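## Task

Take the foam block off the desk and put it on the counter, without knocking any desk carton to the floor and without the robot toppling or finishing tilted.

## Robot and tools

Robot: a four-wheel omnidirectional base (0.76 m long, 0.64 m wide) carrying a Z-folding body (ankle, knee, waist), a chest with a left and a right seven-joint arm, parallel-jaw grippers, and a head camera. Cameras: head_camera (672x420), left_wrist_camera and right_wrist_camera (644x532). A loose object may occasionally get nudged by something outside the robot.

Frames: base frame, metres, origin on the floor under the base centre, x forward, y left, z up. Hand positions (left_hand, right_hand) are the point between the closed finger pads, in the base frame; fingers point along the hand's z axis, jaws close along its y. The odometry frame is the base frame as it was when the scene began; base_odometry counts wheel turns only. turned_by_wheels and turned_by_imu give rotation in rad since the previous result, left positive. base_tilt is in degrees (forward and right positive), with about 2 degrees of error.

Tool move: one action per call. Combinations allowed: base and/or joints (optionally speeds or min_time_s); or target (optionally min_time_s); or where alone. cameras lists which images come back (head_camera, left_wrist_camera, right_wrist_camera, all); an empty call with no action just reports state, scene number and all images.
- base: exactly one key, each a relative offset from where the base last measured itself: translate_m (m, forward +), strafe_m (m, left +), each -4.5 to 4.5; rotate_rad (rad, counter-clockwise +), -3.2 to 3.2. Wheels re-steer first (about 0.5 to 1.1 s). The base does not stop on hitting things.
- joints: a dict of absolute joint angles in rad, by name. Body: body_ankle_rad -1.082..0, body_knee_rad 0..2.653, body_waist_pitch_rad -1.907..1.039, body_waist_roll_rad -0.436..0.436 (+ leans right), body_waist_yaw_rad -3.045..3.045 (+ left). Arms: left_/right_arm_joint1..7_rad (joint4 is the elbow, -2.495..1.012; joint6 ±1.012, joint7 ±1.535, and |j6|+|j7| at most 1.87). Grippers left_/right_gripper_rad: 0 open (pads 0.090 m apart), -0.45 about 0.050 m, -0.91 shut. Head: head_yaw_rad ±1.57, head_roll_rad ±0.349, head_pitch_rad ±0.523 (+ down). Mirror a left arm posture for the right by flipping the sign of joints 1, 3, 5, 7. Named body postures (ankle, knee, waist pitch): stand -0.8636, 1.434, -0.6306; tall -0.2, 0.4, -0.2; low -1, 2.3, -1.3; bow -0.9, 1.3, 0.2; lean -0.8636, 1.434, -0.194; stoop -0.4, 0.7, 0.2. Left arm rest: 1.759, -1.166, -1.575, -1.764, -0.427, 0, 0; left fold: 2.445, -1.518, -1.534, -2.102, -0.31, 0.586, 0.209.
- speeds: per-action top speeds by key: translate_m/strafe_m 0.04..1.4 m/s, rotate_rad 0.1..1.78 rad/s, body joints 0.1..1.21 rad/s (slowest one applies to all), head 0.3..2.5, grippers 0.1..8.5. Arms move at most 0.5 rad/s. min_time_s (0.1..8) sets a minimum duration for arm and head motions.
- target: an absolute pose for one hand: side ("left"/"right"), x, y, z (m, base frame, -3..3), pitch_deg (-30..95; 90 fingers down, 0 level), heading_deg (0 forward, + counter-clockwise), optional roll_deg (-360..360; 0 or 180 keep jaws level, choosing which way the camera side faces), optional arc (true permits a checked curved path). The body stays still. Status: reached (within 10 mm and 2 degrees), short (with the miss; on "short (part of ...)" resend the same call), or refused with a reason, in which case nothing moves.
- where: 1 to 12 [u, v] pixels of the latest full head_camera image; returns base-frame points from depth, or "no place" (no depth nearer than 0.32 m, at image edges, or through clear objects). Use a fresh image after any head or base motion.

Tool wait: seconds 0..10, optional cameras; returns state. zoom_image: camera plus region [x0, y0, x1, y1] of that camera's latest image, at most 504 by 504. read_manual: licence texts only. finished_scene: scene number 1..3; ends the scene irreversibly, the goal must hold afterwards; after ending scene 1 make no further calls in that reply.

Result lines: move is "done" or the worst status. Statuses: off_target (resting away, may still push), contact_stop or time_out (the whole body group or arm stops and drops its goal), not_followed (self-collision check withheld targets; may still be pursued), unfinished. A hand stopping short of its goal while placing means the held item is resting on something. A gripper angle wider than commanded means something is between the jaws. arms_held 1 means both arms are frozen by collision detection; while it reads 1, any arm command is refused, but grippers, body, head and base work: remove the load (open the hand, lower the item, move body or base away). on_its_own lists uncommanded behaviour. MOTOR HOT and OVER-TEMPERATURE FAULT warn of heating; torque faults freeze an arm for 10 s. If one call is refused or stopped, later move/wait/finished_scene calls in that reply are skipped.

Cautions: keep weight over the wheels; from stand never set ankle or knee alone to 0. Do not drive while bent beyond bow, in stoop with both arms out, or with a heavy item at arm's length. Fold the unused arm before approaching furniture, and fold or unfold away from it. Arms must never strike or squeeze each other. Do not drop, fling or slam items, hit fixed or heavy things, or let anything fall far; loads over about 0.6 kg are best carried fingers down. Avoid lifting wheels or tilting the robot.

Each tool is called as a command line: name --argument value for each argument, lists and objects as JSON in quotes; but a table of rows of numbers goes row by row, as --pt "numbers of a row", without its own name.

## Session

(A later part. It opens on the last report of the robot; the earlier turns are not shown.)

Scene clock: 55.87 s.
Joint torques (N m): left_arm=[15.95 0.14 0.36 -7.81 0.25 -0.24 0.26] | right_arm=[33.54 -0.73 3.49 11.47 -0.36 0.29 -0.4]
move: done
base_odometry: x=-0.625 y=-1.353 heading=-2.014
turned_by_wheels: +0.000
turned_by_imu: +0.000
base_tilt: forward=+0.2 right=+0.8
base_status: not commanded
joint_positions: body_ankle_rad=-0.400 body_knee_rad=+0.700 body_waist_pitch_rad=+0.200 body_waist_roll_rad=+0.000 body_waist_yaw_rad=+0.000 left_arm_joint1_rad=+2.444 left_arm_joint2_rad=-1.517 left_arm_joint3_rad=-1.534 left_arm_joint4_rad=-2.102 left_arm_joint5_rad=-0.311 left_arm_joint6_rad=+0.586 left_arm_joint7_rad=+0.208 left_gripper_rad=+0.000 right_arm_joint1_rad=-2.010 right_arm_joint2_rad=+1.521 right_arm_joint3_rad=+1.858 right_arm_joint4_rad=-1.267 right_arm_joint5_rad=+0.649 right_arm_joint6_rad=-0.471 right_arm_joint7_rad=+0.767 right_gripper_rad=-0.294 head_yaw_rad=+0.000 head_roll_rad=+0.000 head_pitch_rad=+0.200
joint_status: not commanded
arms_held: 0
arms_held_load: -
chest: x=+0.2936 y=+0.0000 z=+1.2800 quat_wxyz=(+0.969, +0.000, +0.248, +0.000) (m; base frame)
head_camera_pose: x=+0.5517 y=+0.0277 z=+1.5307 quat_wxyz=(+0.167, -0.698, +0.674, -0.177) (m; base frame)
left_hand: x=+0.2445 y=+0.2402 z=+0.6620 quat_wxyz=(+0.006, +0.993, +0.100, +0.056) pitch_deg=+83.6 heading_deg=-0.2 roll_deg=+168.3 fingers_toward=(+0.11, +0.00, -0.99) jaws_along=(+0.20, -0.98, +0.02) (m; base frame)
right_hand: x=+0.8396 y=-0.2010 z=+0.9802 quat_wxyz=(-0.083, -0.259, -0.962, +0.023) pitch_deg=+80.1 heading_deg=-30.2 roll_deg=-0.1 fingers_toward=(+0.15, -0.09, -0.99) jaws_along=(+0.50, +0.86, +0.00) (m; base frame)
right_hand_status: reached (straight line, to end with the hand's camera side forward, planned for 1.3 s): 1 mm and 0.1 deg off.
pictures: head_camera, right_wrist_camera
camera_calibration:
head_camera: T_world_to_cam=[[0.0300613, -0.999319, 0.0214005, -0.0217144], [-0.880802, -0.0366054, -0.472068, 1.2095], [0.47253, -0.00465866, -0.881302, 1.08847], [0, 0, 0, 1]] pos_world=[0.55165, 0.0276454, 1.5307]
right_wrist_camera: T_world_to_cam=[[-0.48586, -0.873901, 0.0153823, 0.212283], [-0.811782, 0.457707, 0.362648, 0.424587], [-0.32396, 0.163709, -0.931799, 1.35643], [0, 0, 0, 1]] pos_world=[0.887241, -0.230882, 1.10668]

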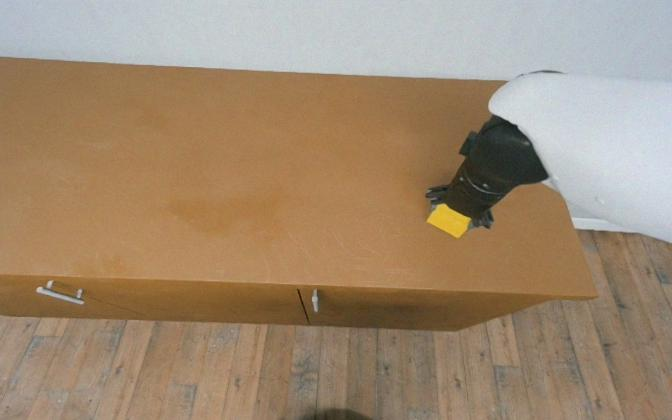

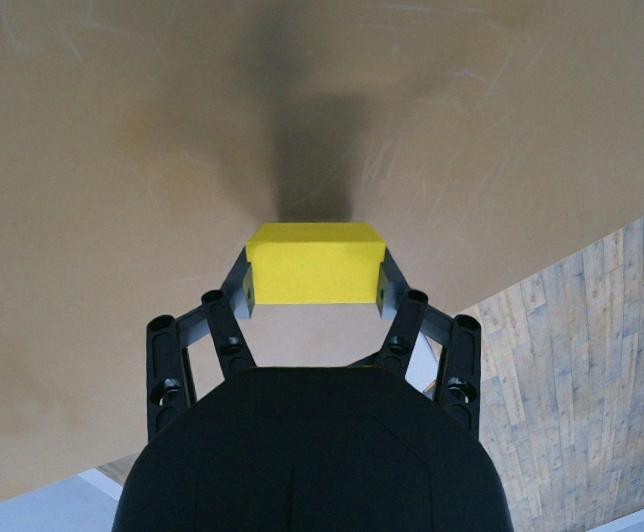

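move --target '{"side":"right","x":0.84,"y":-0.2,"z":0.946,"pitch_deg":80,"heading_deg":-30,"roll_deg":0}'

move --joints '{"right_gripper_rad":0}'

move --target '{"side":"right","x":0.80,"y":-0.2,"z":1.1,"pitch_deg":75,"heading_deg":-30,"roll_deg":0,"arc":true}' --cameras '["right_wrist_camera"]'

Scene clock: 58.03 s.
Joint torques (N m): left_arm=[15.68 0.41 0.5 -7.9 0.34 -0.26 0.23] | right_arm=[30.31 -0.41 2.43 10.27 -0.61 0.57 -0.91]
move: done
base_odometry: x=-0.625 y=-1.353 heading=-2.014
turned_by_wheels: +0.000
turned_by_imu: +0.000
base_tilt: forward=+0.2 right=+0.8
base_status: not commanded
joint_positions: body_ankle_rad=-0.400 body_knee_rad=+0.700 body_waist_pitch_rad=+0.200 body_waist_roll_rad=+0.000 body_waist_yaw_rad=+0.000 left_arm_joint1_rad=+2.444 left_arm_joint2_rad=-1.517 left_arm_joint3_rad=-1.534 left_arm_joint4_rad=-2.102 left_arm_joint5_rad=-0.311 left_arm_joint6_rad=+0.586 left_arm_joint7_rad=+0.208 left_gripper_rad=+0.000 right_arm_joint1_rad=-2.071 right_arm_joint2_rad=+1.530 right_arm_joint3_rad=+1.849 right_arm_joint4_rad=-1.256 right_arm_joint5_rad=+0.620 right_arm_joint6_rad=-0.432 right_arm_joint7_rad=+0.714 right_gripper_rad=-0.290 head_yaw_rad=+0.000 head_roll_rad=+0.000 head_pitch_rad=+0.200
joint_status: not commanded
arms_held: 0
arms_held_load: -
chest: x=+0.2936 y=+0.0000 z=+1.2801 quat_wxyz=(+0.969, +0.000, +0.247, +0.000) (m; base frame)
head_camera_pose: x=+0.5517 y=+0.0277 z=+1.5307 quat_wxyz=(+0.167, -0.698, +0.674, -0.177) (m; base frame)
left_hand: x=+0.2444 y=+0.2402 z=+0.6620 quat_wxyz=(+0.006, +0.993, +0.100, +0.056) pitch_deg=+83.6 heading_deg=-0.2 roll_deg=+168.3 fingers_toward=(+0.11, +0.00, -0.99) jaws_along=(+0.20, -0.98, +0.02) (m; base frame)
right_hand: x=+0.8427 y=-0.2002 z=+0.9515 quat_wxyz=(-0.088, -0.259, -0.962, +0.021) pitch_deg=+79.7 heading_deg=-28.5 roll_deg=+1.6 fingers_toward=(+0.16, -0.09, -0.98) jaws_along=(+0.50, +0.87, +0.00) (m; base frame)
right_hand_status: reached (straight line, to end with the hand's camera side forward, planned for 0.4 s): 6 mm and 0.4 deg off.
pictures: none

Scene clock: 59.07 s.
Joint torques (N m): left_arm=[15.53 0.49 0.49 -7.9 0.33 -0.22 0.21] | right_arm=[33.73 -0.05 2.9 10.89 -0.51 0.44 -0.44]
move: done
base_odometry: x=-0.625 y=-1.353 heading=-2.014
turned_by_wheels: +0.000
turned_by_imu: +0.000
base_tilt: forward=+0.2 right=+0.9
base_status: not commanded
joint_positions: body_ankle_rad=-0.400 body_knee_rad=+0.700 body_waist_pitch_rad=+0.200 body_waist_roll_rad=+0.000 body_waist_yaw_rad=+0.000 left_arm_joint1_rad=+2.444 left_arm_joint2_rad=-1.517 left_arm_joint3_rad=-1.534 left_arm_joint4_rad=-2.102 left_arm_joint5_rad=-0.311 left_arm_joint6_rad=+0.586 left_arm_joint7_rad=+0.208 left_gripper_rad=+0.000 right_arm_joint1_rad=-2.079 right_arm_joint2_rad=+1.530 right_arm_joint3_rad=+1.848 right_arm_joint4_rad=-1.258 right_arm_joint5_rad=+0.619 right_arm_joint6_rad=-0.432 right_arm_joint7_rad=+0.712 right_gripper_rad=-0.001 head_yaw_rad=+0.000 head_roll_rad=+0.000 head_pitch_rad=+0.200
joint_status: all done
arms_held: 0
arms_held_load: -
chest: x=+0.2936 y=+0.0000 z=+1.2801 quat_wxyz=(+0.969, +0.000, +0.247, +0.000) (m; base frame)
head_camera_pose: x=+0.5517 y=+0.0277 z=+1.5307 quat_wxyz=(+0.167, -0.698, +0.674, -0.177) (m; base frame)
left_hand: x=+0.2444 y=+0.2402 z=+0.6620 quat_wxyz=(+0.006, +0.993, +0.100, +0.056) pitch_deg=+83.6 heading_deg=-0.2 roll_deg=+168.3 fingers_toward=(+0.11, +0.00, -0.99) jaws_along=(+0.20, -0.98, +0.02) (m; base frame)
right_hand: x=+0.8398 y=-0.2005 z=+0.9467 quat_wxyz=(-0.084, -0.259, -0.962, +0.022) pitch_deg=+80.1 heading_deg=-29.8 roll_deg=+0.3 fingers_toward=(+0.15, -0.09, -0.98) jaws_along=(+0.50, +0.87, +0.00) (m; base frame)
pictures: none

Scene clock: 60.80 s.
Joint torques (N m): left_arm=[15.54 0.45 0.54 -7.94 0.33 -0.21 0.24] | right_arm=[29.78 -3.28 3.3 12.14 0.04 0 0.33]
move: done
base_odometry: x=-0.625 y=-1.353 heading=-2.014
turned_by_wheels: +0.000
turned_by_imu: +0.000
base_tilt: forward=+0.3 right=+0.8
base_status: not commanded
joint_positions: body_ankle_rad=-0.400 body_knee_rad=+0.700 body_waist_pitch_rad=+0.200 body_waist_roll_rad=+0.000 body_waist_yaw_rad=+0.000 left_arm_joint1_rad=+2.444 left_arm_joint2_rad=-1.517 left_arm_joint3_rad=-1.534 left_arm_joint4_rad=-2.102 left_arm_joint5_rad=-0.311 left_arm_joint6_rad=+0.586 left_arm_joint7_rad=+0.208 left_gripper_rad=+0.000 right_arm_joint1_rad=-1.635 right_arm_joint2_rad=+1.498 right_arm_joint3_rad=+1.898 right_arm_joint4_rad=-1.523 right_arm_joint5_rad=+0.716 right_arm_joint6_rad=-0.447 right_arm_joint7_rad=+0.877 right_gripper_rad=+0.000 head_yaw_rad=+0.000 head_roll_rad=+0.000 head_pitch_rad=+0.200
joint_status: not commanded
arms_held: 0
arms_held_load: -
chest: x=+0.2936 y=+0.0000 z=+1.2801 quat_wxyz=(+0.969, +0.000, +0.247, +0.000) (m; base frame)
head_camera_pose: x=+0.5517 y=+0.0277 z=+1.5307 quat_wxyz=(+0.167, -0.698, +0.674, -0.177) (m; base frame)
left_hand: x=+0.2444 y=+0.2402 z=+0.6620 quat_wxyz=(+0.006, +0.993, +0.100, +0.056) pitch_deg=+83.6 heading_deg=-0.2 roll_deg=+168.3 fingers_toward=(+0.11, +0.00, -0.99) jaws_along=(+0.20, -0.98, +0.02) (m; base frame)
right_hand: x=+0.8000 y=-0.1999 z=+1.0987 quat_wxyz=(-0.126, -0.256, -0.958, +0.035) pitch_deg=+75.0 heading_deg=-30.4 roll_deg=-0.4 fingers_toward=(+0.22, -0.13, -0.97) jaws_along=(+0.50, +0.87, +0.00) (m; base frame)
right_hand_status: reached (straight line, to end with the hand's camera side forward, planned for 1.2 s): 1 mm and 0.1 deg off.
pictures: right_wrist_camera
camera_calibration:
right_wrist_camera: T_world_to_cam=[[-0.484465, -0.874612, 0.0186502, 0.187338], [-0.837625, 0.469916, 0.278502, 0.464595], [-0.252346, 0.119303, -0.960254, 1.41902], [0, 0, 0, 1]] pos_world=[0.837999, -0.223765, 1.22974]

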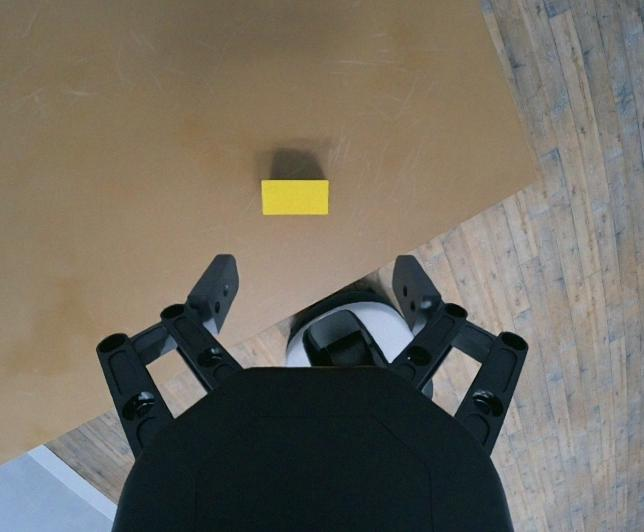

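finished_scene --scene 2

The scene is finished: the task was done.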